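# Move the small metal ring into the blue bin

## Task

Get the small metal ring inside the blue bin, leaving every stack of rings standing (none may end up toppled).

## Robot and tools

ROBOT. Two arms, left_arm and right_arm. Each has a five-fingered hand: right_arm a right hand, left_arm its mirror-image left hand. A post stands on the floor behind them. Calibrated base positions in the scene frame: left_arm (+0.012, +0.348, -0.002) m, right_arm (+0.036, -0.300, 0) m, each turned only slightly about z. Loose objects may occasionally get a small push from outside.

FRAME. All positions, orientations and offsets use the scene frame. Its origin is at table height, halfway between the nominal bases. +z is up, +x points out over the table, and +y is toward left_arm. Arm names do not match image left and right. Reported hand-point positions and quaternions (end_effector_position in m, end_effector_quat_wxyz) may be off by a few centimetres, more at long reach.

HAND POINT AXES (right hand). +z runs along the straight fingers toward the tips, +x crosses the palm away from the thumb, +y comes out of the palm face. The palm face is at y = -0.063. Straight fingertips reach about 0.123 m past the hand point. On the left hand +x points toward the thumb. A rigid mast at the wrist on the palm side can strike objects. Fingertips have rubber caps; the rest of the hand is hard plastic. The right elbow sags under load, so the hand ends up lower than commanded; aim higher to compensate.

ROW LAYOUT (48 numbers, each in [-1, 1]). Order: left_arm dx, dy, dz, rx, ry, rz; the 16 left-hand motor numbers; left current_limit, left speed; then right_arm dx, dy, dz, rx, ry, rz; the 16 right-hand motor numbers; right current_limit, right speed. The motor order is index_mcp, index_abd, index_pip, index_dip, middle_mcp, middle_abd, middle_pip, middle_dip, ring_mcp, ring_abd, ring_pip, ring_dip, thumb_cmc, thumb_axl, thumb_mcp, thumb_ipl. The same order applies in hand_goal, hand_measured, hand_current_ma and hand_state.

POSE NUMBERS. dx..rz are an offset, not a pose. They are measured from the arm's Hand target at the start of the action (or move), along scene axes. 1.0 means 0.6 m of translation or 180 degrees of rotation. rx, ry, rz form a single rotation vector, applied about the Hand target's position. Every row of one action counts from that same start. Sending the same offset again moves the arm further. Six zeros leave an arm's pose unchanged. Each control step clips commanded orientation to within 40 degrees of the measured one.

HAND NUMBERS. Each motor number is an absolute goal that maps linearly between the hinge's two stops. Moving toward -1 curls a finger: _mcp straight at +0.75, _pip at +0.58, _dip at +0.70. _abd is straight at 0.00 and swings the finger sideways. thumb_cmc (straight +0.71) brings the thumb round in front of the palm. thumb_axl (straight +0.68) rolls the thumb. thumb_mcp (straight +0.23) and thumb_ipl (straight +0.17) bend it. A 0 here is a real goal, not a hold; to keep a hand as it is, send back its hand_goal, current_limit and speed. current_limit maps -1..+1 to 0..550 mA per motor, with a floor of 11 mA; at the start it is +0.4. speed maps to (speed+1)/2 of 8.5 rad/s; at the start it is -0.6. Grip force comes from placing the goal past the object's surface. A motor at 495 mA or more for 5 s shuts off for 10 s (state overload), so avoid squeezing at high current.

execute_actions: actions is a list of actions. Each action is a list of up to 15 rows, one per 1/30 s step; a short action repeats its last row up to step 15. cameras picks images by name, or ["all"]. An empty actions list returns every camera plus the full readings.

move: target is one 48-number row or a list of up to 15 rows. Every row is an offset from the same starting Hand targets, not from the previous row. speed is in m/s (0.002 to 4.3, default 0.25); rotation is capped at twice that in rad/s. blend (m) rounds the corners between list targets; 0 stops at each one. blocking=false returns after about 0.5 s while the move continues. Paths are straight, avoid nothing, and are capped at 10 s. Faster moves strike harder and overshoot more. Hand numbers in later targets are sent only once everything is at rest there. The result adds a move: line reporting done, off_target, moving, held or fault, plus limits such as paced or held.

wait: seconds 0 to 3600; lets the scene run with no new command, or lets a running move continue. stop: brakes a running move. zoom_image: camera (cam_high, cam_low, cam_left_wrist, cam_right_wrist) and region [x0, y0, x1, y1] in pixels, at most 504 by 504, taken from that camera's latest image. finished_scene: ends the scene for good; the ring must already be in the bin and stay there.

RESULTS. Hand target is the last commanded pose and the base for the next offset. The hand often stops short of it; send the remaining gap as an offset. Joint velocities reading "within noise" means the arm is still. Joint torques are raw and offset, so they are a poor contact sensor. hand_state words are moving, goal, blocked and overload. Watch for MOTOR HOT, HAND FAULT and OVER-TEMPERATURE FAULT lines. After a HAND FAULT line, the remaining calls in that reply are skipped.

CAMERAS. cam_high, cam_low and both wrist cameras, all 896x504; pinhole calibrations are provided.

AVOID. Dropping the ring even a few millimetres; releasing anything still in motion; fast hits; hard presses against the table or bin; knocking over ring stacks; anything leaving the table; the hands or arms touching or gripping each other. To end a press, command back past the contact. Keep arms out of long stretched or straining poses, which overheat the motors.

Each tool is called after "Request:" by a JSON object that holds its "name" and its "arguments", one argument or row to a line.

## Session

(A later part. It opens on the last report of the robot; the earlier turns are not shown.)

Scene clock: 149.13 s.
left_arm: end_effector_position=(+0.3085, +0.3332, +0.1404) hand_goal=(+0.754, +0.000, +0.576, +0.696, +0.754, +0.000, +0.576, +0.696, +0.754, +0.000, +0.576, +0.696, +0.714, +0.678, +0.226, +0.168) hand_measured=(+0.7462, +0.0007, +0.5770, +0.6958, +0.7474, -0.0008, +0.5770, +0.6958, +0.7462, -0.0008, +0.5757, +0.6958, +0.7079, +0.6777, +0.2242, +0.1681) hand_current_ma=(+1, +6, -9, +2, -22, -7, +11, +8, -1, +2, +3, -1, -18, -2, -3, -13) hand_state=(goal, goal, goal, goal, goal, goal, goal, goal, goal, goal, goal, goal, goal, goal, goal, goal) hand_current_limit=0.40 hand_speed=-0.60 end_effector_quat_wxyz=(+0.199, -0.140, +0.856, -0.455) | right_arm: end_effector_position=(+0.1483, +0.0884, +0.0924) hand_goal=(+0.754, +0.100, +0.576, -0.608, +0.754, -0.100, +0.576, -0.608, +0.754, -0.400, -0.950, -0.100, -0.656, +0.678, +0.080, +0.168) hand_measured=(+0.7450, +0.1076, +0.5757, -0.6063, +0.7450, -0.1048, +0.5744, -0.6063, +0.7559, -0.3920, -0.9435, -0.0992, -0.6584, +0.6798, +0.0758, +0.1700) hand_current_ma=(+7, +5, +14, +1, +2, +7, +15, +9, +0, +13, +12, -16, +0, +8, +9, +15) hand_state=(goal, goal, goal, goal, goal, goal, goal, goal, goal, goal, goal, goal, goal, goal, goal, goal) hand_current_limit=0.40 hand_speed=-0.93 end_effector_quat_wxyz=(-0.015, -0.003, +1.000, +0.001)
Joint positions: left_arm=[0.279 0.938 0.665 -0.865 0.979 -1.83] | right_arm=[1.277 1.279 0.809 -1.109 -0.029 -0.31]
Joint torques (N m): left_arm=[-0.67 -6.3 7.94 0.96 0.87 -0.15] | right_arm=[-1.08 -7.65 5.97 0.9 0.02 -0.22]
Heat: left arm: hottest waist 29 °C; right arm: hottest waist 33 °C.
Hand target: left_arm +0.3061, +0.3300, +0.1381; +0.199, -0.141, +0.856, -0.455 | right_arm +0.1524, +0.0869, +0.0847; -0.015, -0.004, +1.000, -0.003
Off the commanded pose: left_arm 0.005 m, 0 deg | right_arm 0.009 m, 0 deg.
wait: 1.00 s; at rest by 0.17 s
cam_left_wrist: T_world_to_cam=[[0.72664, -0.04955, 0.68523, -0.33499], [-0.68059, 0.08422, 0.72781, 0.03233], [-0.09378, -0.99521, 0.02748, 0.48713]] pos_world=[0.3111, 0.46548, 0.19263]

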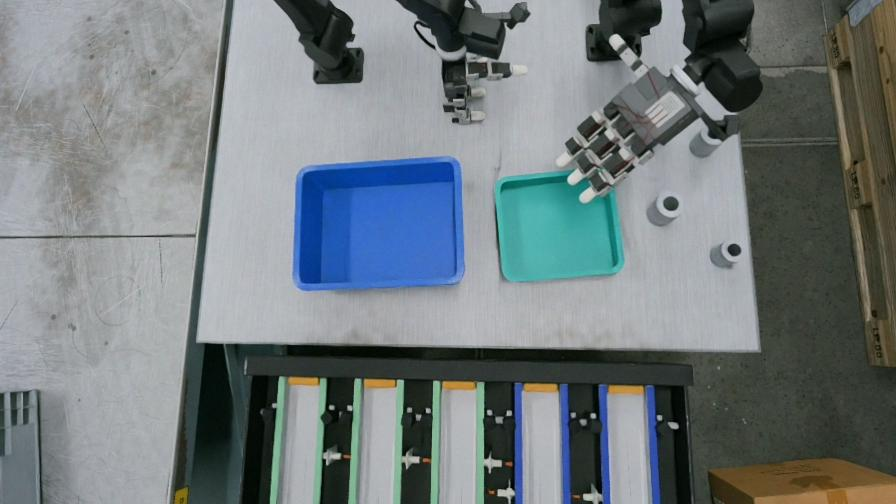

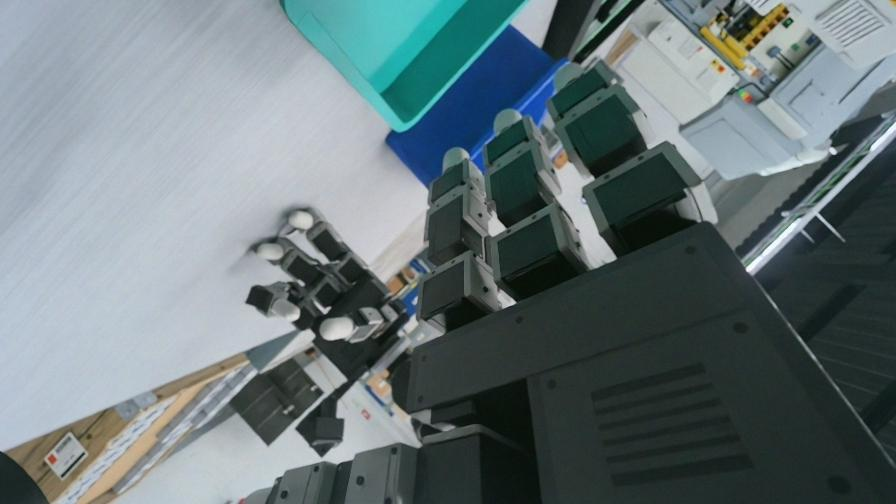

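Request:
{"name": "move", "arguments": {
  "target": [0,0,0,0,0,0,0.754,0,0.576,0.696,0.754,0,0.576,0.696,0.754,0,0.576,0.696,0.714,0.678,0.226,0.168,0.4,-0.6,0,0,0,0,0,0,0.754,0.04,0.576,-0.609,0.754,-0.04,0.576,-0.609,0.754,-0.4,-0.95,-0.1,-0.657,0.678,0.08,0.168,0.4,-0.93],
  "speed": 0.03
}}

Request:
{"name": "wait", "arguments": {
  "seconds": 0.5,
  "cameras": ["cam_high","cam_left_wrist"]
}}

Request:
{"name": "zoom_image", "arguments": {
  "camera": "cam_left_wrist",
  "region": [240, 180, 360, 280]
}}

Request:
{"name": "zoom_image", "arguments": {
  "camera": "cam_high",
  "region": [440, 70, 500, 130]
}}

Scene clock: 150.20 s.
left_arm: end_effector_position=(+0.3085, +0.3332, +0.1404) hand_goal=(+0.754, +0.000, +0.576, +0.696, +0.754, +0.000, +0.576, +0.696, +0.754, +0.000, +0.576, +0.696, +0.714, +0.678, +0.226, +0.168) hand_measured=(+0.7462, -0.0008, +0.5770, +0.6958, +0.7474, +0.0007, +0.5770, +0.6971, +0.7474, -0.0008, +0.5770, +0.6958, +0.7079, +0.6777, +0.2242, +0.1681) hand_current_ma=(+4, +9, -9, +12, -13, +4, +11, +3, +6, +4, +14, -6, -25, +1, +7, -3) hand_state=(goal, goal, goal, goal, goal, goal, goal, goal, goal, goal, goal, goal, goal, goal, goal, goal) hand_current_limit=0.40 hand_speed=-0.60 end_effector_quat_wxyz=(+0.199, -0.140, +0.856, -0.455) | right_arm: end_effector_position=(+0.1483, +0.0884, +0.0924) hand_goal=(+0.754, +0.040, +0.576, -0.608, +0.754, -0.040, +0.576, -0.608, +0.754, -0.400, -0.950, -0.100, -0.656, +0.678, +0.080, +0.168) hand_measured=(+0.7450, +0.0490, +0.5757, -0.6063, +0.7450, -0.0462, +0.5731, -0.6076, +0.7571, -0.3920, -0.9435, -0.0992, -0.6572, +0.6788, +0.0768, +0.1700) hand_current_ma=(-8, -8, +2, +4, +17, +8, +9, +8, -3, +8, +6, -6, -10, -13, +1, -5) hand_state=(goal, goal, goal, goal, goal, goal, goal, goal, goal, goal, goal, goal, goal, goal, goal, goal) hand_current_limit=0.40 hand_speed=-0.93 end_effector_quat_wxyz=(-0.015, -0.003, +1.000, +0.001)
Joint positions: left_arm=[0.279 0.938 0.665 -0.865 0.979 -1.83] | right_arm=[1.277 1.279 0.809 -1.109 -0.029 -0.31]
Joint torques (N m): left_arm=[-0.67 -6.53 8.08 1.11 0.84 -0.18] | right_arm=[-1.08 -7.36 6 0.83 -0.01 -0.25]
Heat: left arm: hottest waist 29 °C; right arm: hottest waist 33 °C.
Hand target: left_arm +0.3061, +0.3300, +0.1381; +0.199, -0.141, +0.856, -0.455 | right_arm +0.1524, +0.0869, +0.0847; -0.015, -0.004, +1.000, -0.003
Off the commanded pose: left_arm 0.005 m, 0 deg | right_arm 0.009 m, 0 deg.
move: done

Scene clock: 150.70 s.
left_arm: end_effector_position=(+0.3085, +0.3332, +0.1404) hand_goal=(+0.754, +0.000, +0.576, +0.696, +0.754, +0.000, +0.576, +0.696, +0.754, +0.000, +0.576, +0.696, +0.714, +0.678, +0.226, +0.168) hand_measured=(+0.7462, -0.0008, +0.5770, +0.6958, +0.7474, +0.0007, +0.5770, +0.6971, +0.7462, +0.0007, +0.5770, +0.6958, +0.7079, +0.6777, +0.2252, +0.1681) hand_current_ma=(-9, +5, +4, -3, -3, -4, +10, +9, +6, +13, +8, -5, -10, -6, -7, -4) hand_state=(goal, goal, goal, goal, goal, goal, goal, goal, goal, goal, goal, goal, goal, goal, goal, goal) hand_current_limit=0.40 hand_speed=-0.60 end_effector_quat_wxyz=(+0.199, -0.140, +0.856, -0.455) | right_arm: end_effector_position=(+0.1483, +0.0884, +0.0924) hand_goal=(+0.754, +0.040, +0.576, -0.608, +0.754, -0.040, +0.576, -0.608, +0.754, -0.400, -0.950, -0.100, -0.656, +0.678, +0.080, +0.168) hand_measured=(+0.7462, +0.0490, +0.5757, -0.6063, +0.7450, -0.0462, +0.5731, -0.6076, +0.7571, -0.3920, -0.9435, -0.1005, -0.6584, +0.6788, +0.0758, +0.1700) hand_current_ma=(-6, +2, +6, +3, +9, -1, +0, +16, -10, +5, -3, +6, -18, +5, +10, +11) hand_state=(goal, goal, goal, goal, goal, goal, goal, goal, goal, goal, goal, goal, goal, goal, goal, goal) hand_current_limit=0.40 hand_speed=-0.93 end_effector_quat_wxyz=(-0.015, -0.003, +1.000, +0.001)
Joint positions: left_arm=[0.279 0.938 0.665 -0.865 0.979 -1.83] | right_arm=[1.277 1.279 0.809 -1.109 -0.029 -0.31]
Joint torques (N m): left_arm=[-0.97 -6.36 7.84 1.06 0.89 -0.19] | right_arm=[-1.26 -8.41 6.19 0.84 0.02 -0.21]
Heat: left arm: hottest waist 29 °C; right arm: hottest waist 33 °C.
Hand target: left_arm +0.3061, +0.3300, +0.1381; +0.199, -0.141, +0.856, -0.455 | right_arm +0.1524, +0.0869, +0.0847; -0.015, -0.004, +1.000, -0.003
Off the commanded pose: left_arm 0.005 m, 0 deg | right_arm 0.009 m, 0 deg.
wait: 0.50 s; at rest by 0.17 s
cam_left_wrist: T_world_to_cam=[[0.72664, -0.04955, 0.68523, -0.33499], [-0.68059, 0.08422, 0.72781, 0.03233], [-0.09378, -0.99521, 0.02748, 0.48713]] pos_world=[0.3111, 0.46548, 0.19263]

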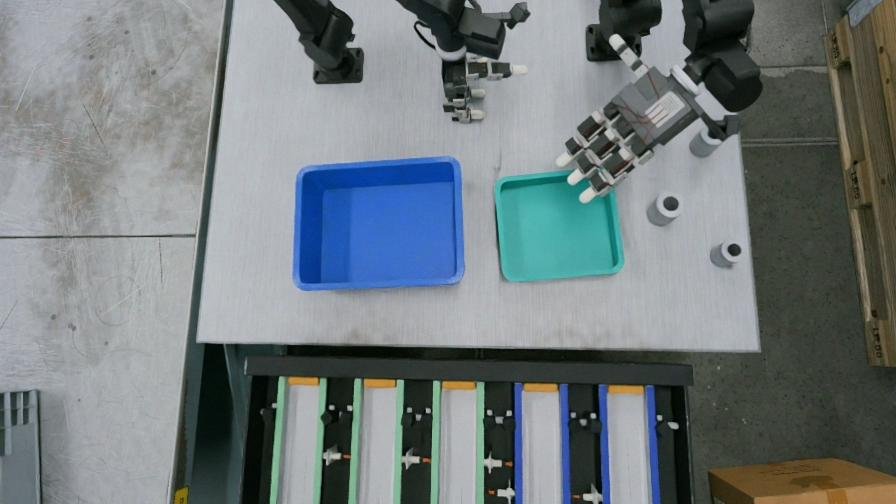

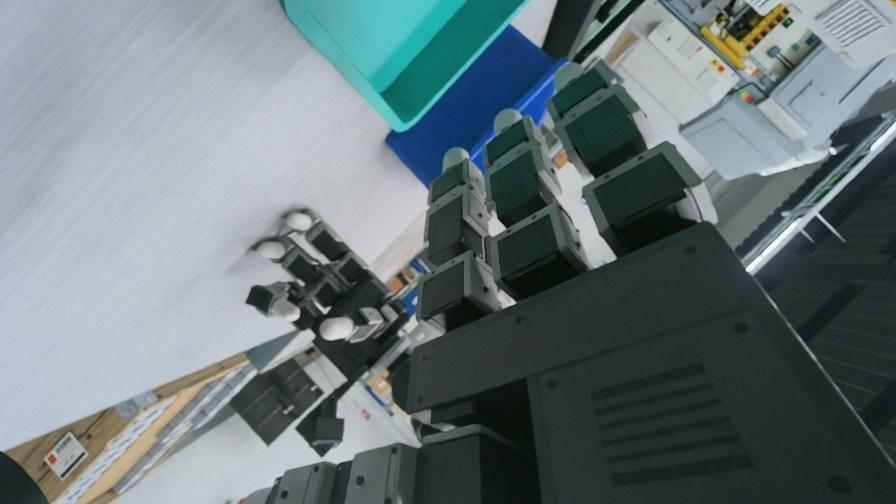

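Scaled by 4.200 from the camera's image (finer frame: 1280x720).

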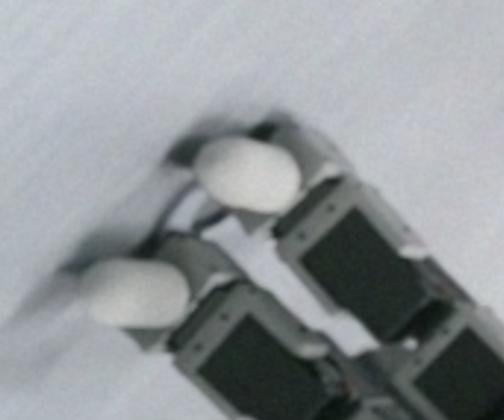

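Scaled by 8.400 from the camera's image (finer frame: 1280x720).

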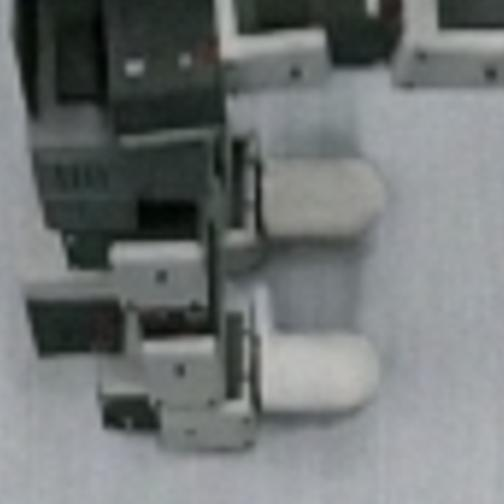

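Request:
{"name": "move", "arguments": {
  "target": [0,0,0,0,0,0,0.754,0,0.576,0.696,0.754,0,0.576,0.696,0.754,0,0.576,0.696,0.714,0.678,0.226,0.168,0.4,-0.6,0,0,0,0,0,0,0.754,0.36,0.576,-0.609,0.754,-0.36,0.576,-0.609,0.754,-0.5,-0.95,-0.1,-0.657,0.678,0.08,0.168,0.4,-0.7],
  "speed": 0.03,
  "cameras": ["cam_high","cam_left_wrist"]
}}

Request:
{"name": "zoom_image", "arguments": {
  "camera": "cam_left_wrist",
  "region": [240, 180, 360, 280]
}}

Request:
{"name": "zoom_image", "arguments": {
  "camera": "cam_high",
  "region": [440, 70, 500, 130]
}}

Scene clock: 153.87 s.
left_arm: end_effector_position=(+0.3085, +0.3332, +0.1404) hand_goal=(+0.754, +0.000, +0.576, +0.696, +0.754, +0.000, +0.576, +0.696, +0.754, +0.000, +0.576, +0.696, +0.714, +0.678, +0.226, +0.168) hand_measured=(+0.7462, +0.0007, +0.5757, +0.6958, +0.7474, +0.0007, +0.5770, +0.6958, +0.7462, -0.0008, +0.5757, +0.6958, +0.7079, +0.6767, +0.2252, +0.1672) hand_current_ma=(-10, +19, -9, -10, +9, +8, +8, +17, -7, +9, +5, +4, -7, -6, -2, -2) hand_state=(goal, goal, goal, goal, goal, goal, goal, goal, goal, goal, goal, goal, goal, goal, goal, goal) hand_current_limit=0.40 hand_speed=-0.60 end_effector_quat_wxyz=(+0.199, -0.140, +0.856, -0.455) | right_arm: end_effector_position=(+0.1484, +0.0884, +0.0924) hand_goal=(+0.754, +0.360, +0.576, -0.608, +0.754, -0.360, +0.576, -0.608, +0.754, -0.500, -0.950, -0.100, -0.656, +0.678, +0.080, +0.168) hand_measured=(+0.7462, +0.3494, +0.5757, -0.6063, +0.7450, -0.3524, +0.5731, -0.6076, +0.7571, -0.4916, -0.9435, -0.0992, -0.6572, +0.6777, +0.0758, +0.1700) hand_current_ma=(+7, -12, +15, -6, -2, +13, +8, +11, -4, -4, +15, -2, +2, +7, +4, +2) hand_state=(goal, goal, goal, goal, goal, goal, goal, goal, goal, goal, goal, goal, goal, goal, goal, goal) hand_current_limit=0.40 hand_speed=-0.70 end_effector_quat_wxyz=(-0.015, -0.003, +1.000, +0.001)
Joint positions: left_arm=[0.279 0.938 0.665 -0.865 0.979 -1.83] | right_arm=[1.276 1.279 0.809 -1.109 -0.029 -0.31]
Joint torques (N m): left_arm=[-1.08 -7.06 7.76 0.99 0.87 -0.12] | right_arm=[-0.73 -8.06 6.04 0.9 0 -0.21]
Heat: left arm: hottest waist 29 °C; right arm: hottest waist 33 °C.
Hand target: left_arm +0.3061, +0.3300, +0.1381; +0.199, -0.141, +0.856, -0.455 | right_arm +0.1525, +0.0869, +0.0847; -0.015, -0.004, +1.000, -0.003
Off the commanded pose: left_arm 0.005 m, 0 deg | right_arm 0.009 m, 0 deg.
move: done
cam_left_wrist: T_world_to_cam=[[0.72664, -0.04955, 0.68523, -0.33499], [-0.68059, 0.08422, 0.72781, 0.03233], [-0.09378, -0.99521, 0.02748, 0.48713]] pos_world=[0.3111, 0.46548, 0.19263]

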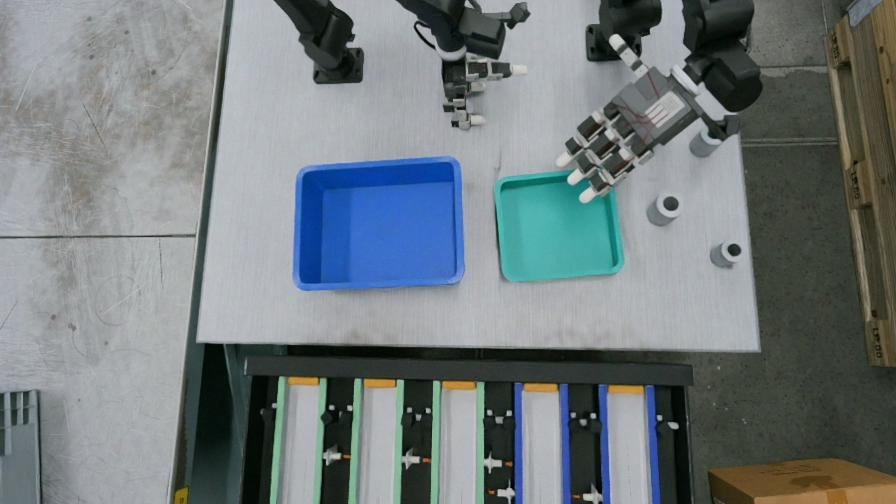

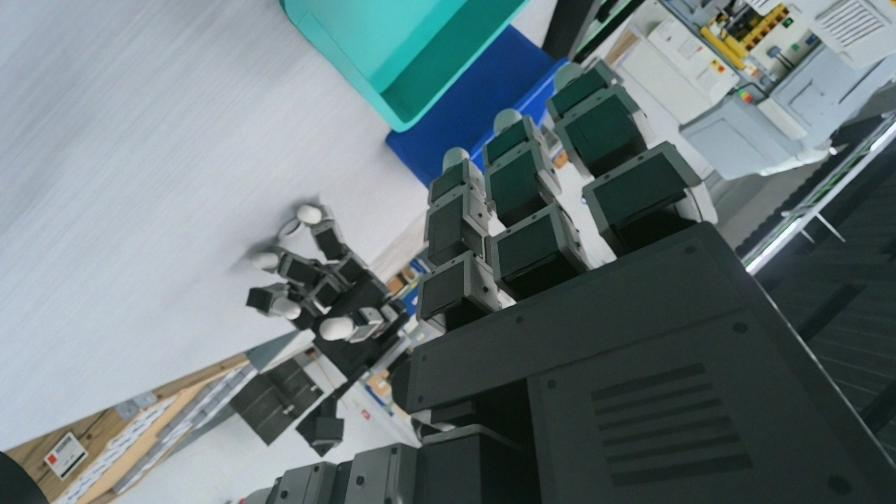

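Scaled by 4.200 from the camera's image (finer frame: 1280x720).

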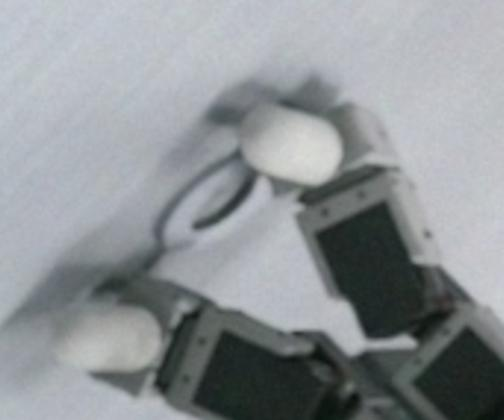

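Scaled by 8.400 from the camera's image (finer frame: 1280x720).

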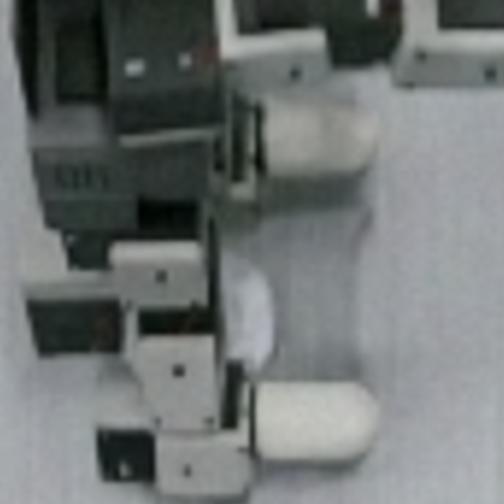

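Request:
{"name": "move", "arguments": {
  "target": [0,0,0,0,0,0,0.754,0,0.576,0.696,0.754,0,0.576,0.696,0.754,0,0.576,0.696,0.714,0.678,0.226,0.168,0.4,-0.6,0,-0.001,-0.0055,0,0,0,0.754,0.36,0.576,-0.609,0.754,-0.36,0.576,-0.609,0.754,-0.5,-0.95,-0.1,-0.657,0.678,0.08,0.168,0.4,-0.7],
  "speed": 0.03
}}

Scene clock: 154.57 s.
left_arm: end_effector_position=(+0.3085, +0.3332, +0.1404) hand_goal=(+0.754, +0.000, +0.576, +0.696, +0.754, +0.000, +0.576, +0.696, +0.754, +0.000, +0.576, +0.696, +0.714, +0.678, +0.226, +0.168) hand_measured=(+0.7462, +0.0007, +0.5770, +0.6971, +0.7474, +0.0007, +0.5770, +0.6958, +0.7462, -0.0008, +0.5770, +0.6958, +0.7079, +0.6767, +0.2262, +0.1681) hand_current_ma=(-2, +17, +7, +5, -14, -1, +6, +15, -14, +11, +5, +6, -19, +11, +10, -7) hand_state=(goal, goal, goal, goal, goal, goal, goal, goal, goal, goal, goal, goal, goal, goal, goal, goal) hand_current_limit=0.40 hand_speed=-0.60 end_effector_quat_wxyz=(+0.199, -0.140, +0.856, -0.455) | right_arm: end_effector_position=(+0.1482, +0.0879, +0.0890) hand_goal=(+0.754, +0.360, +0.576, -0.608, +0.754, -0.360, +0.576, -0.608, +0.754, -0.500, -0.950, -0.100, -0.656, +0.678, +0.080, +0.168) hand_measured=(+0.7450, +0.3494, +0.5757, -0.6063, +0.7450, -0.3510, +0.5744, -0.6076, +0.7571, -0.4931, -0.9435, -0.0992, -0.6584, +0.6798, +0.0758, +0.1700) hand_current_ma=(-2, -7, -2, -7, +16, +9, +19, +5, +8, +13, +10, +4, -5, +7, +12, -4) hand_state=(goal, goal, goal, goal, goal, goal, goal, goal, goal, goal, goal, goal, goal, goal, goal, goal) hand_current_limit=0.40 hand_speed=-0.70 end_effector_quat_wxyz=(-0.015, -0.003, +1.000, +0.001)
Joint positions: left_arm=[0.279 0.938 0.665 -0.865 0.979 -1.83] | right_arm=[1.276 1.282 0.803 -1.099 -0.029 -0.31]
Joint torques (N m): left_arm=[-1.03 -6.24 7.98 1.22 0.88 -0.16] | right_arm=[-1.14 -7.94 5.82 1.07 -0.01 -0.24]
Heat: left arm: hottest waist 29 °C; right arm: hottest waist 33 °C.
Hand target: left_arm +0.3061, +0.3300, +0.1381; +0.199, -0.141, +0.856, -0.455 | right_arm +0.1524, +0.0864, +0.0815; -0.015, -0.004, +1.000, -0.003
Off the commanded pose: left_arm 0.005 m, 0 deg | right_arm 0.009 m, 0 deg.
move: done

Request:
{"name": "move", "arguments": {
  "target": [0,0,0,0,0,0,0.754,0,0.576,0.696,0.754,0,0.576,0.696,0.754,0,0.576,0.696,0.714,0.678,0.226,0.168,0.4,-0.6,0,0,0,0,0,0,0.754,0.12,0.576,-0.609,0.754,-0.12,0.576,-0.609,0.754,-0.5,-0.95,-0.1,-0.657,0.678,0.08,0.168,0.4,-0.93],
  "speed": 0.03
}}

Request:
{"name": "wait", "arguments": {
  "seconds": 0.8,
  "cameras": ["cam_high","cam_left_wrist"]
}}

Request:
{"name": "zoom_image", "arguments": {
  "camera": "cam_left_wrist",
  "region": [240, 180, 360, 280]
}}

Request:
{"name": "zoom_image", "arguments": {
  "camera": "cam_high",
  "region": [440, 70, 500, 130]
}}

Scene clock: 155.43 s.
left_arm: end_effector_position=(+0.3085, +0.3332, +0.1404) hand_goal=(+0.754, +0.000, +0.576, +0.696, +0.754, +0.000, +0.576, +0.696, +0.754, +0.000, +0.576, +0.696, +0.714, +0.678, +0.226, +0.168) hand_measured=(+0.7462, -0.0008, +0.5770, +0.6958, +0.7474, +0.0007, +0.5770, +0.6958, +0.7462, -0.0008, +0.5770, +0.6958, +0.7079, +0.6777, +0.2252, +0.1681) hand_current_ma=(+4, +9, -6, +16, -17, +16, +10, +18, +3, +13, +8, -10, -8, +8, -5, -6) hand_state=(goal, goal, goal, goal, goal, goal, goal, goal, goal, goal, goal, goal, goal, goal, goal, goal) hand_current_limit=0.40 hand_speed=-0.60 end_effector_quat_wxyz=(+0.199, -0.140, +0.856, -0.455) | right_arm: end_effector_position=(+0.1486, +0.0878, +0.0890) hand_goal=(+0.754, +0.120, +0.576, -0.608, +0.754, -0.120, +0.576, -0.608, +0.754, -0.500, -0.950, -0.100, -0.656, +0.678, +0.080, +0.168) hand_measured=(+0.7462, +0.2644, +0.5744, -0.6063, +0.7450, -0.2586, +0.5731, -0.6063, +0.7559, -0.4931, -0.9423, -0.0992, -0.6584, +0.6788, +0.0768, +0.1700) hand_current_ma=(-2, +32, +7, -5, -6, -24, +6, +3, -11, +7, +11, -6, -8, +6, +6, +3) hand_state=(goal, moving, goal, goal, goal, moving, goal, goal, goal, goal, goal, goal, goal, goal, goal, goal) hand_current_limit=0.40 hand_speed=-0.93 end_effector_quat_wxyz=(-0.015, -0.003, +1.000, +0.001)
Joint positions: left_arm=[0.279 0.938 0.665 -0.865 0.979 -1.83] | right_arm=[1.275 1.282 0.803 -1.099 -0.028 -0.31]
Joint torques (N m): left_arm=[-0.21 -6.59 7.88 1.05 0.89 -0.18] | right_arm=[-0.79 -8.59 5.96 0.88 0 -0.21]
Heat: left arm: hottest waist 29 °C; right arm: hottest waist 33 °C.
Hand target: left_arm +0.3061, +0.3300, +0.1381; +0.199, -0.141, +0.856, -0.455 | right_arm +0.1525, +0.0864, +0.0815; -0.015, -0.004, +1.000, -0.003
Off the commanded pose: left_arm 0.005 m, 0 deg | right_arm 0.009 m, 0 deg.
move: done

Scene clock: 156.23 s.
left_arm: end_effector_position=(+0.3085, +0.3332, +0.1404) hand_goal=(+0.754, +0.000, +0.576, +0.696, +0.754, +0.000, +0.576, +0.696, +0.754, +0.000, +0.576, +0.696, +0.714, +0.678, +0.226, +0.168) hand_measured=(+0.7462, -0.0008, +0.5770, +0.6958, +0.7474, +0.0007, +0.5770, +0.6958, +0.7474, -0.0008, +0.5770, +0.6958, +0.7079, +0.6777, +0.2252, +0.1681) hand_current_ma=(-12, +16, -2, +9, -7, -3, +4, -1, +18, +7, +7, +2, -19, +9, -4, -6) hand_state=(goal, goal, goal, goal, goal, goal, goal, goal, goal, goal, goal, goal, goal, goal, goal, goal) hand_current_limit=0.40 hand_speed=-0.60 end_effector_quat_wxyz=(+0.199, -0.140, +0.856, -0.455) | right_arm: end_effector_position=(+0.1486, +0.0878, +0.0890) hand_goal=(+0.754, +0.120, +0.576, -0.608, +0.754, -0.120, +0.576, -0.608, +0.754, -0.500, -0.950, -0.100, -0.656, +0.678, +0.080, +0.168) hand_measured=(+0.7450, +0.2644, +0.5757, -0.6076, +0.7450, -0.2572, +0.5744, -0.6076, +0.7571, -0.4931, -0.9435, -0.0992, -0.6584, +0.6788, +0.0758, +0.1700) hand_current_ma=(+20, +90, +8, +12, -4, -70, +4, +15, +8, +16, +8, -6, -9, +8, +17, -5) hand_state=(goal, blocked, goal, goal, goal, blocked, goal, goal, goal, goal, goal, goal, goal, goal, goal, goal) hand_current_limit=0.40 hand_speed=-0.93 end_effector_quat_wxyz=(-0.015, -0.003, +1.000, +0.001)
Joint positions: left_arm=[0.279 0.938 0.665 -0.865 0.979 -1.83] | right_arm=[1.275 1.282 0.803 -1.099 -0.028 -0.31]
Joint torques (N m): left_arm=[-1.26 -5.77 7.95 1.14 0.86 -0.21] | right_arm=[-1.38 -7.71 6.01 0.99 0.03 -0.23]
Heat: left arm: hottest waist 29 °C; right arm: hottest waist 33 °C.
Hand target: left_arm +0.3061, +0.3300, +0.1381; +0.199, -0.141, +0.856, -0.455 | right_arm +0.1525, +0.0864, +0.0815; -0.015, -0.004, +1.000, -0.003
Off the commanded pose: left_arm 0.005 m, 0 deg | right_arm 0.009 m, 0 deg.
wait: 0.80 s; at rest by 0.17 s
cam_left_wrist: T_world_to_cam=[[0.72664, -0.04955, 0.68523, -0.33499], [-0.68059, 0.08422, 0.72781, 0.03233], [-0.09378, -0.99521, 0.02748, 0.48713]] pos_world=[0.3111, 0.46548, 0.19263]

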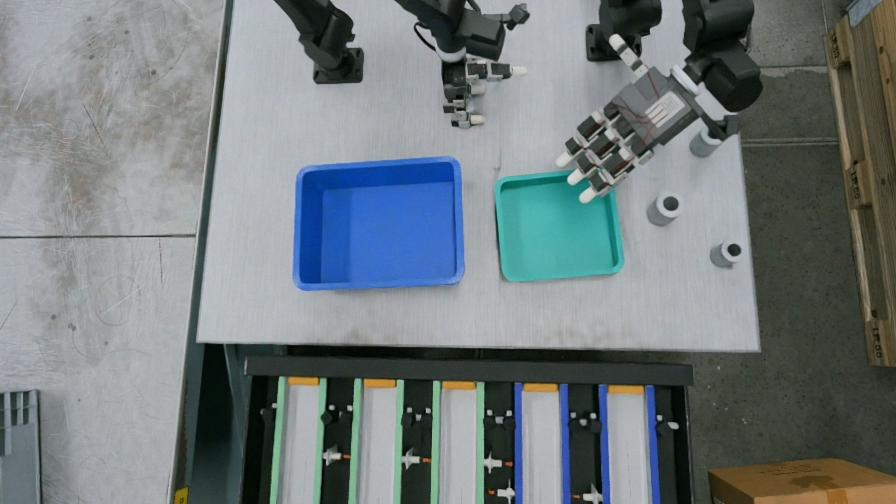

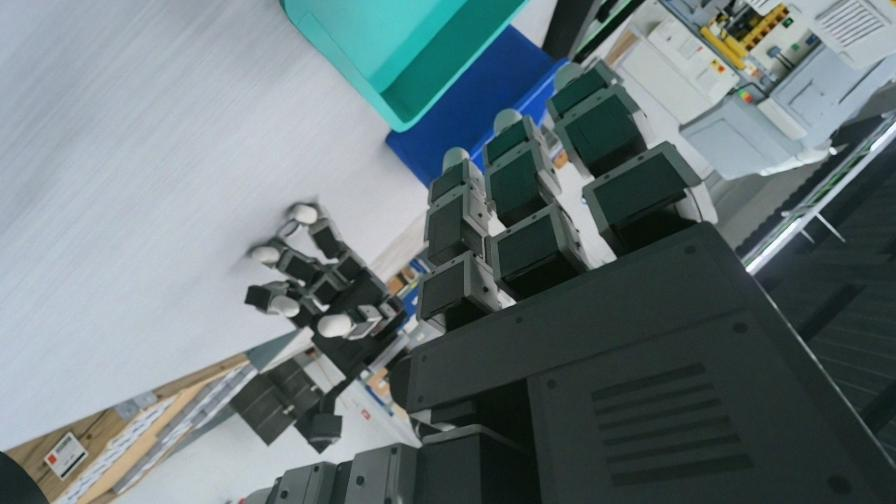

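Scaled by 4.200 from the camera's image (finer frame: 1280x720).

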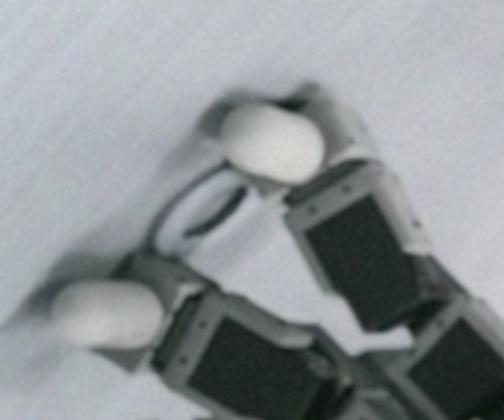

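Scaled by 8.400 from the camera's image (finer frame: 1280x720).

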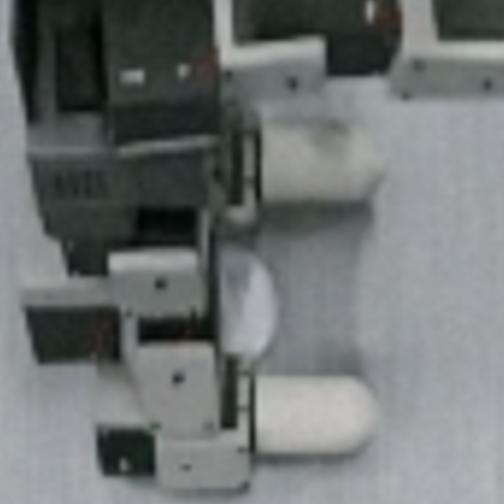

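Request:
{"name": "move", "arguments": {
  "target": [0,0,0,0,0,0,0.754,0,0.576,0.696,0.754,0,0.576,0.696,0.754,0,0.576,0.696,0.714,0.678,0.226,0.168,0.4,-0.6,0,0,0,0,0,0,0.754,-0.02,0.576,-0.609,0.754,0.02,0.576,-0.609,0.754,-0.5,-0.95,-0.1,-0.657,0.678,0.08,0.168,0.4,-0.93],
  "speed": 0.03
}}

Request:
{"name": "wait", "arguments": {
  "seconds": 0.5,
  "cameras": ["cam_high","cam_left_wrist"]
}}

Request:
{"name": "zoom_image", "arguments": {
  "camera": "cam_left_wrist",
  "region": [240, 180, 360, 280]
}}

Scene clock: 158.37 s.
left_arm: end_effector_position=(+0.3085, +0.3332, +0.1404) hand_goal=(+0.754, +0.000, +0.576, +0.696, +0.754, +0.000, +0.576, +0.696, +0.754, +0.000, +0.576, +0.696, +0.714, +0.678, +0.226, +0.168) hand_measured=(+0.7462, +0.0007, +0.5770, +0.6958, +0.7474, +0.0007, +0.5770, +0.6958, +0.7474, -0.0008, +0.5770, +0.6958, +0.7079, +0.6777, +0.2252, +0.1681) hand_current_ma=(-4, +12, -11, +4, -16, -1, +6, +3, +3, +4, +7, -9, -10, -7, -8, -3) hand_state=(goal, goal, goal, goal, goal, goal, goal, goal, goal, goal, goal, goal, goal, goal, goal, goal) hand_current_limit=0.40 hand_speed=-0.60 end_effector_quat_wxyz=(+0.199, -0.140, +0.856, -0.455) | right_arm: end_effector_position=(+0.1486, +0.0878, +0.0890) hand_goal=(+0.754, -0.020, +0.576, -0.608, +0.754, +0.020, +0.576, -0.608, +0.754, -0.500, -0.950, -0.100, -0.656, +0.678, +0.080, +0.168) hand_measured=(+0.7462, +0.2615, +0.5782, -0.6063, +0.7438, -0.2513, +0.5757, -0.6076, +0.7559, -0.4931, -0.9435, -0.0992, -0.6572, +0.6788, +0.0758, +0.1700) hand_current_ma=(+9, +249, +10, +13, -9, -231, +9, +21, +8, +0, +4, +1, -6, -10, +4, +7) hand_state=(goal, moving, goal, goal, goal, moving, goal, goal, goal, goal, goal, goal, goal, goal, goal, goal) hand_current_limit=0.40 hand_speed=-0.93 end_effector_quat_wxyz=(-0.015, -0.003, +1.000, +0.001)
Joint positions: left_arm=[0.279 0.938 0.665 -0.865 0.979 -1.83] | right_arm=[1.275 1.282 0.803 -1.099 -0.028 -0.31]
Joint torques (N m): left_arm=[-0.85 -5.83 8.01 1.07 0.83 -0.18] | right_arm=[-1.79 -8.29 6.02 0.76 0 -0.19]
Heat: left arm: hottest waist 29 °C; right arm: hottest waist 33 °C.
Hand target: left_arm +0.3061, +0.3300, +0.1381; +0.199, -0.141, +0.856, -0.455 | right_arm +0.1525, +0.0864, +0.0815; -0.015, -0.004, +1.000, -0.003
Off the commanded pose: left_arm 0.005 m, 0 deg | right_arm 0.009 m, 0 deg.
move: done

Scene clock: 158.87 s.
left_arm: end_effector_position=(+0.3085, +0.3332, +0.1404) hand_goal=(+0.754, +0.000, +0.576, +0.696, +0.754, +0.000, +0.576, +0.696, +0.754, +0.000, +0.576, +0.696, +0.714, +0.678, +0.226, +0.168) hand_measured=(+0.7462, +0.0007, +0.5770, +0.6958, +0.7474, +0.0007, +0.5770, +0.6958, +0.7474, +0.0007, +0.5770, +0.6958, +0.7079, +0.6777, +0.2252, +0.1681) hand_current_ma=(-9, +12, -1, +7, -11, +5, +17, +4, +5, +13, +18, -1, -10, -7, -4, -7) hand_state=(goal, goal, goal, goal, goal, goal, goal, goal, goal, goal, goal, goal, goal, goal, goal, goal) hand_current_limit=0.40 hand_speed=-0.60 end_effector_quat_wxyz=(+0.199, -0.140, +0.856, -0.455) | right_arm: end_effector_position=(+0.1486, +0.0878, +0.0890) hand_goal=(+0.754, -0.020, +0.576, -0.608, +0.754, +0.020, +0.576, -0.608, +0.754, -0.500, -0.950, -0.100, -0.656, +0.678, +0.080, +0.168) hand_measured=(+0.7450, +0.2615, +0.5782, -0.6063, +0.7450, -0.2528, +0.5757, -0.6076, +0.7571, -0.4931, -0.9435, -0.0992, -0.6572, +0.6788, +0.0758, +0.1700) hand_current_ma=(-1, +239, +16, -5, -5, -235, -6, +19, +1, +15, -9, -5, +8, -3, +13, +5) hand_state=(goal, blocked, goal, goal, goal, blocked, goal, goal, goal, goal, goal, goal, goal, goal, goal, goal) hand_current_limit=0.40 hand_speed=-0.93 end_effector_quat_wxyz=(-0.015, -0.003, +1.000, +0.001)
Joint positions: left_arm=[0.279 0.938 0.665 -0.865 0.979 -1.83] | right_arm=[1.275 1.282 0.803 -1.099 -0.028 -0.31]
Joint torques (N m): left_arm=[-1.67 -6.48 7.92 1.14 0.83 -0.14] | right_arm=[-1.73 -7.88 6.05 1.09 -0.01 -0.2]
Heat: left arm: hottest waist 29 °C; right arm: hottest waist 33 °C.
Hand target: left_arm +0.3061, +0.3300, +0.1381; +0.199, -0.141, +0.856, -0.455 | right_arm +0.1525, +0.0864, +0.0815; -0.015, -0.004, +1.000, -0.003
Off the commanded pose: left_arm 0.005 m, 0 deg | right_arm 0.009 m, 0 deg.
wait: 0.50 s; at rest by 0.17 s
cam_left_wrist: T_world_to_cam=[[0.72664, -0.04955, 0.68523, -0.33499], [-0.68059, 0.08422, 0.72781, 0.03233], [-0.09378, -0.99521, 0.02748, 0.48713]] pos_world=[0.3111, 0.46548, 0.19263]

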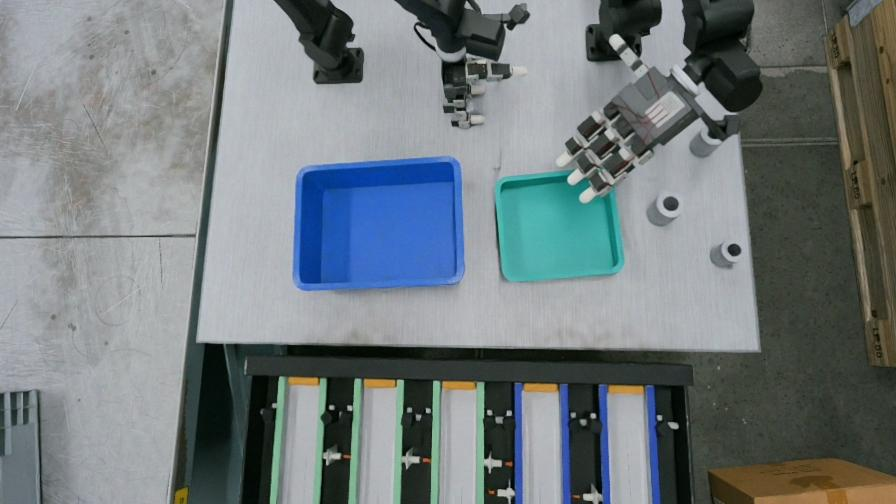

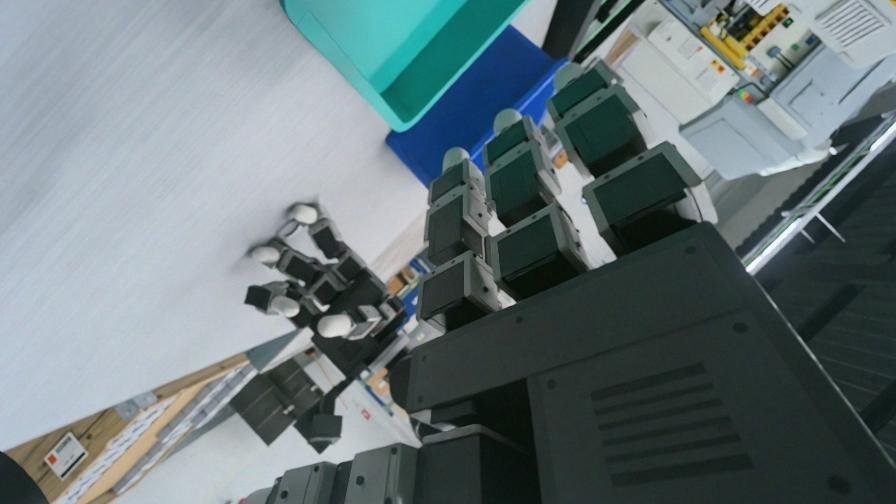

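Scaled by 4.200 from the camera's image (finer frame: 1280x720).

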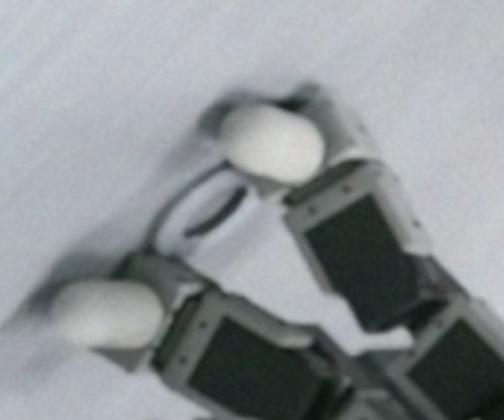

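Request:
{"name": "move", "arguments": {
  "target": [0,0,0,0,0,0,0.754,0,0.576,0.696,0.754,0,0.576,0.696,0.754,0,0.576,0.696,0.714,0.678,0.226,0.168,0.4,-0.6,0,0.003,0.02,0,0,0,0.754,-0.02,0.576,-0.609,0.754,0.02,0.576,-0.609,0.754,-0.5,-0.95,-0.1,-0.657,0.678,0.08,0.168,0.4,-0.93],
  "speed": 0.02,
  "cameras": ["cam_high","cam_left_wrist"]
}}

Request:
{"name": "zoom_image", "arguments": {
  "camera": "cam_left_wrist",
  "region": [240, 180, 360, 280]
}}

Request:
{"name": "zoom_image", "arguments": {
  "camera": "cam_high",
  "region": [440, 70, 500, 130]
}}

Scene clock: 159.93 s.
left_arm: end_effector_position=(+0.3085, +0.3332, +0.1404) hand_goal=(+0.754, +0.000, +0.576, +0.696, +0.754, +0.000, +0.576, +0.696, +0.754, +0.000, +0.576, +0.696, +0.714, +0.678, +0.226, +0.168) hand_measured=(+0.7462, -0.0008, +0.5770, +0.6958, +0.7474, -0.0008, +0.5770, +0.6958, +0.7474, -0.0008, +0.5770, +0.6958, +0.7079, +0.6777, +0.2252, +0.1681) hand_current_ma=(+4, +18, -11, +17, +2, -1, +18, +2, +7, +7, +5, -1, -1, -3, +6, +3) hand_state=(goal, goal, goal, goal, goal, goal, goal, goal, goal, goal, goal, goal, goal, goal, goal, goal) hand_current_limit=0.40 hand_speed=-0.60 end_effector_quat_wxyz=(+0.199, -0.140, +0.856, -0.455) | right_arm: end_effector_position=(+0.1484, +0.0871, +0.0888) hand_goal=(+0.754, -0.020, +0.576, -0.608, +0.754, +0.020, +0.576, -0.608, +0.754, -0.500, -0.950, -0.100, -0.656, +0.678, +0.080, +0.168) hand_measured=(+0.7438, +0.2615, +0.5757, -0.6063, +0.7438, -0.2484, +0.5744, -0.6063, +0.7571, -0.4931, -0.9423, -0.0992, -0.6584, +0.6788, +0.0758, +0.1691) hand_current_ma=(-3, +240, -2, -1, -1, -234, +1, +2, +5, +0, -3, -7, +1, +0, +12, -4) hand_state=(goal, blocked, goal, goal, goal, blocked, goal, goal, goal, goal, goal, goal, goal, goal, goal, goal) hand_current_limit=0.40 hand_speed=-0.93 end_effector_quat_wxyz=(-0.015, -0.003, +1.000, -0.001)
Joint positions: left_arm=[0.279 0.938 0.665 -0.865 0.979 -1.83] | right_arm=[1.275 1.282 0.803 -1.102 -0.028 -0.31]
Joint torques (N m): left_arm=[-0.85 -6.12 7.98 1.03 0.83 -0.16] | right_arm=[-1.14 -9.35 7.72 -0.59 0.03 -0.19]
Heat: left arm: hottest waist 29 °C; right arm: hottest waist 33 °C.
Hand target: left_arm +0.3061, +0.3300, +0.1381; +0.199, -0.141, +0.856, -0.455 | right_arm +0.1525, +0.0882, +0.0935; -0.015, -0.004, +1.000, -0.003
Off the commanded pose: left_arm 0.005 m, 0 deg | right_arm 0.006 m, 0 deg.
move: done
cam_left_wrist: T_world_to_cam=[[0.72664, -0.04955, 0.68523, -0.33499], [-0.68059, 0.08422, 0.72781, 0.03233], [-0.09378, -0.99521, 0.02748, 0.48713]] pos_world=[0.3111, 0.46548, 0.19263]

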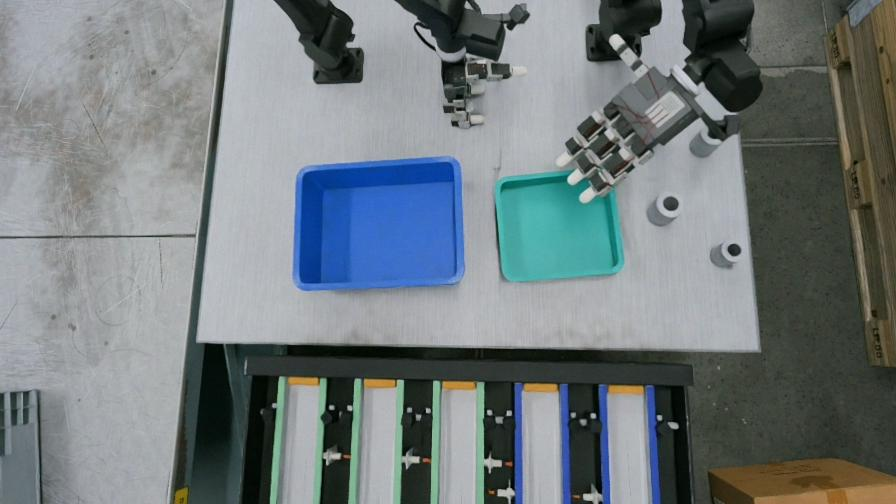

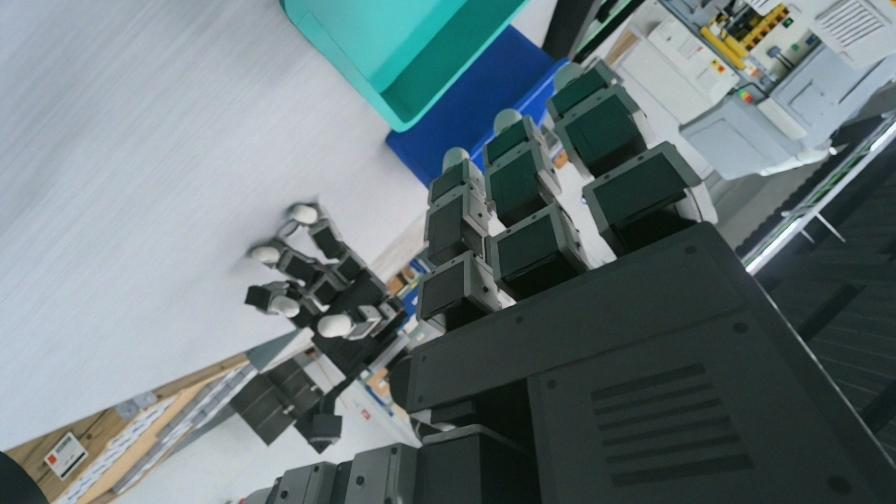

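Scaled by 4.200 from the camera's image (finer frame: 1280x720).

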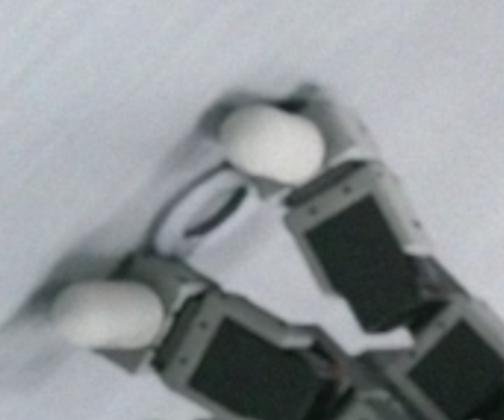

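Scaled by 8.400 from the camera's image (finer frame: 1280x720).

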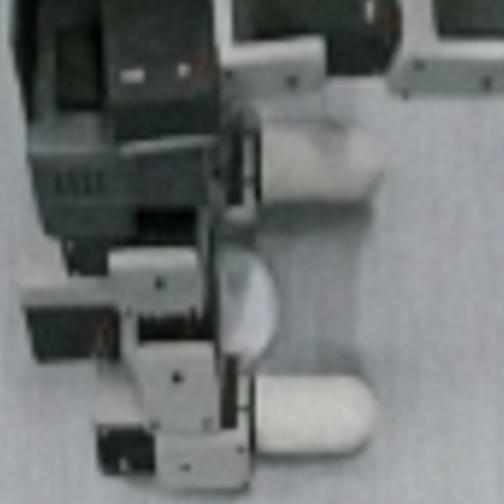

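Request:
{"name": "move", "arguments": {
  "target": [0,0,0,0,0,0,0.754,0,0.576,0.696,0.754,0,0.576,0.696,0.754,0,0.576,0.696,0.714,0.678,0.226,0.168,0.4,-0.6,0,0.004,0.012,0.003,0,0,0.754,-0.02,0.576,-0.609,0.754,0.02,0.576,-0.609,0.754,-0.5,-0.95,-0.1,-0.657,0.678,0.08,0.168,0.4,-0.93],
  "speed": 0.02,
  "cameras": ["cam_high","cam_left_wrist"]
}}

Request:
{"name": "zoom_image", "arguments": {
  "camera": "cam_left_wrist",
  "region": [240, 180, 360, 280]
}}

Request:
{"name": "zoom_image", "arguments": {
  "camera": "cam_high",
  "region": [440, 70, 500, 130]
}}

Scene clock: 160.77 s.
left_arm: end_effector_position=(+0.3085, +0.3332, +0.1404) hand_goal=(+0.754, +0.000, +0.576, +0.696, +0.754, +0.000, +0.576, +0.696, +0.754, +0.000, +0.576, +0.696, +0.714, +0.678, +0.226, +0.168) hand_measured=(+0.7462, +0.0007, +0.5770, +0.6958, +0.7474, +0.0007, +0.5770, +0.6958, +0.7462, +0.0007, +0.5757, +0.6958, +0.7079, +0.6777, +0.2252, +0.1672) hand_current_ma=(+0, +12, -15, +0, -22, +13, +13, +24, -8, +2, +1, +1, -11, -2, -5, -2) hand_state=(goal, goal, goal, goal, goal, goal, goal, goal, goal, goal, goal, goal, goal, goal, goal, goal) hand_current_limit=0.40 hand_speed=-0.60 end_effector_quat_wxyz=(+0.199, -0.140, +0.856, -0.455) | right_arm: end_effector_position=(+0.1474, +0.0841, +0.0880) hand_goal=(+0.754, -0.020, +0.576, -0.608, +0.754, +0.020, +0.576, -0.608, +0.754, -0.500, -0.950, -0.100, -0.656, +0.678, +0.080, +0.168) hand_measured=(+0.7438, +0.2615, +0.5744, -0.6089, +0.7438, -0.2469, +0.5744, -0.6076, +0.7583, -0.4931, -0.9435, -0.0992, -0.6572, +0.6798, +0.0758, +0.1691) hand_current_ma=(-24, +253, +22, -5, -14, -224, -6, -18, -8, -1, +14, -7, +0, +11, +14, +0) hand_state=(goal, blocked, goal, goal, goal, blocked, goal, goal, goal, goal, goal, goal, goal, goal, goal, goal) hand_current_limit=0.40 hand_speed=-0.93 end_effector_quat_wxyz=(-0.017, -0.003, +1.000, -0.006)
Joint positions: left_arm=[0.279 0.938 0.665 -0.865 0.979 -1.83] | right_arm=[1.275 1.281 0.803 -1.114 -0.028 -0.31]
Joint torques (N m): left_arm=[-0.97 -6.42 8.06 1.14 0.9 -0.19] | right_arm=[-1.32 -10.11 8.34 -0.51 -0.11 -0.18]
Heat: left arm: hottest waist 29 °C; right arm: hottest waist 33 °C.
Hand target: left_arm +0.3061, +0.3300, +0.1381; +0.199, -0.141, +0.856, -0.455 | right_arm +0.1525, +0.0906, +0.1007; -0.015, -0.004, +1.000, +0.002
Off the commanded pose: left_arm 0.005 m, 0 deg | right_arm 0.015 m, 1 deg.
move: off_target (right_arm)
cam_left_wrist: T_world_to_cam=[[0.72664, -0.04955, 0.68523, -0.33499], [-0.68059, 0.08422, 0.72781, 0.03233], [-0.09378, -0.99521, 0.02748, 0.48713]] pos_world=[0.3111, 0.46548, 0.19263]

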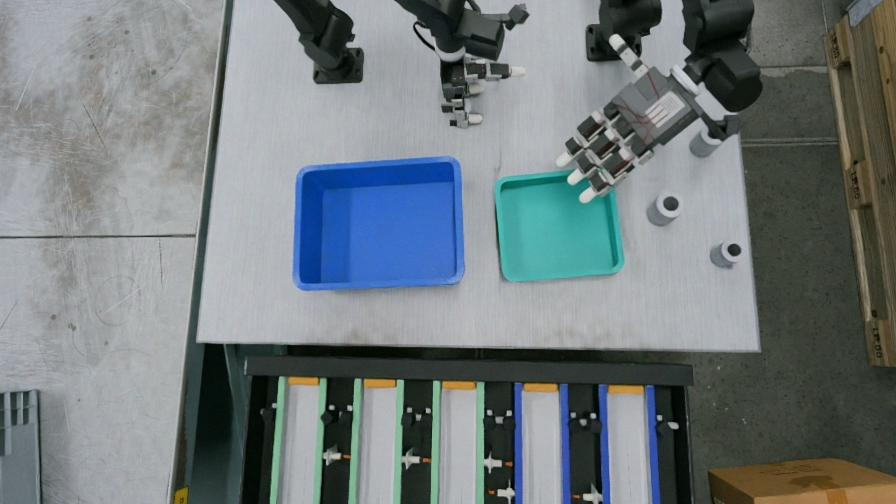

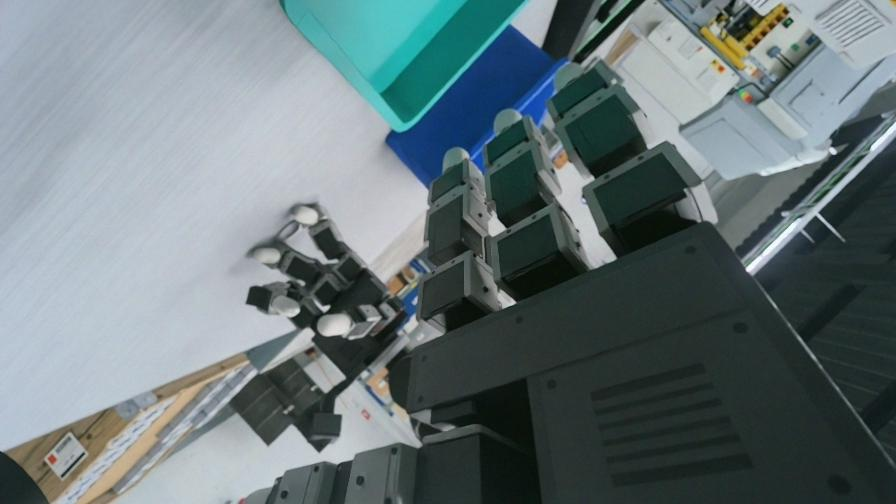

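Scaled by 4.200 from the camera's image (finer frame: 1280x720).

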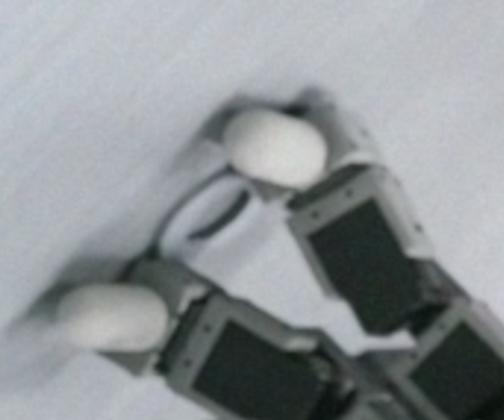

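Scaled by 8.400 from the camera's image (finer frame: 1280x720).

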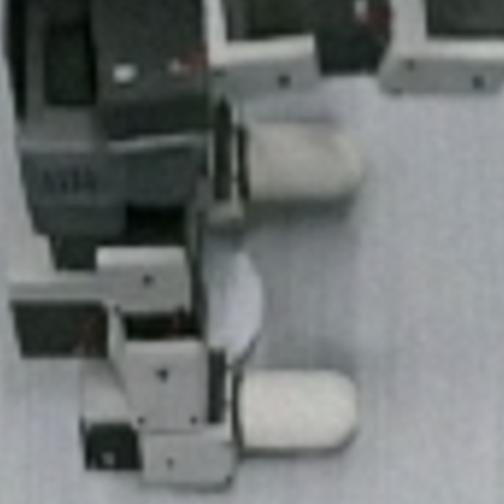

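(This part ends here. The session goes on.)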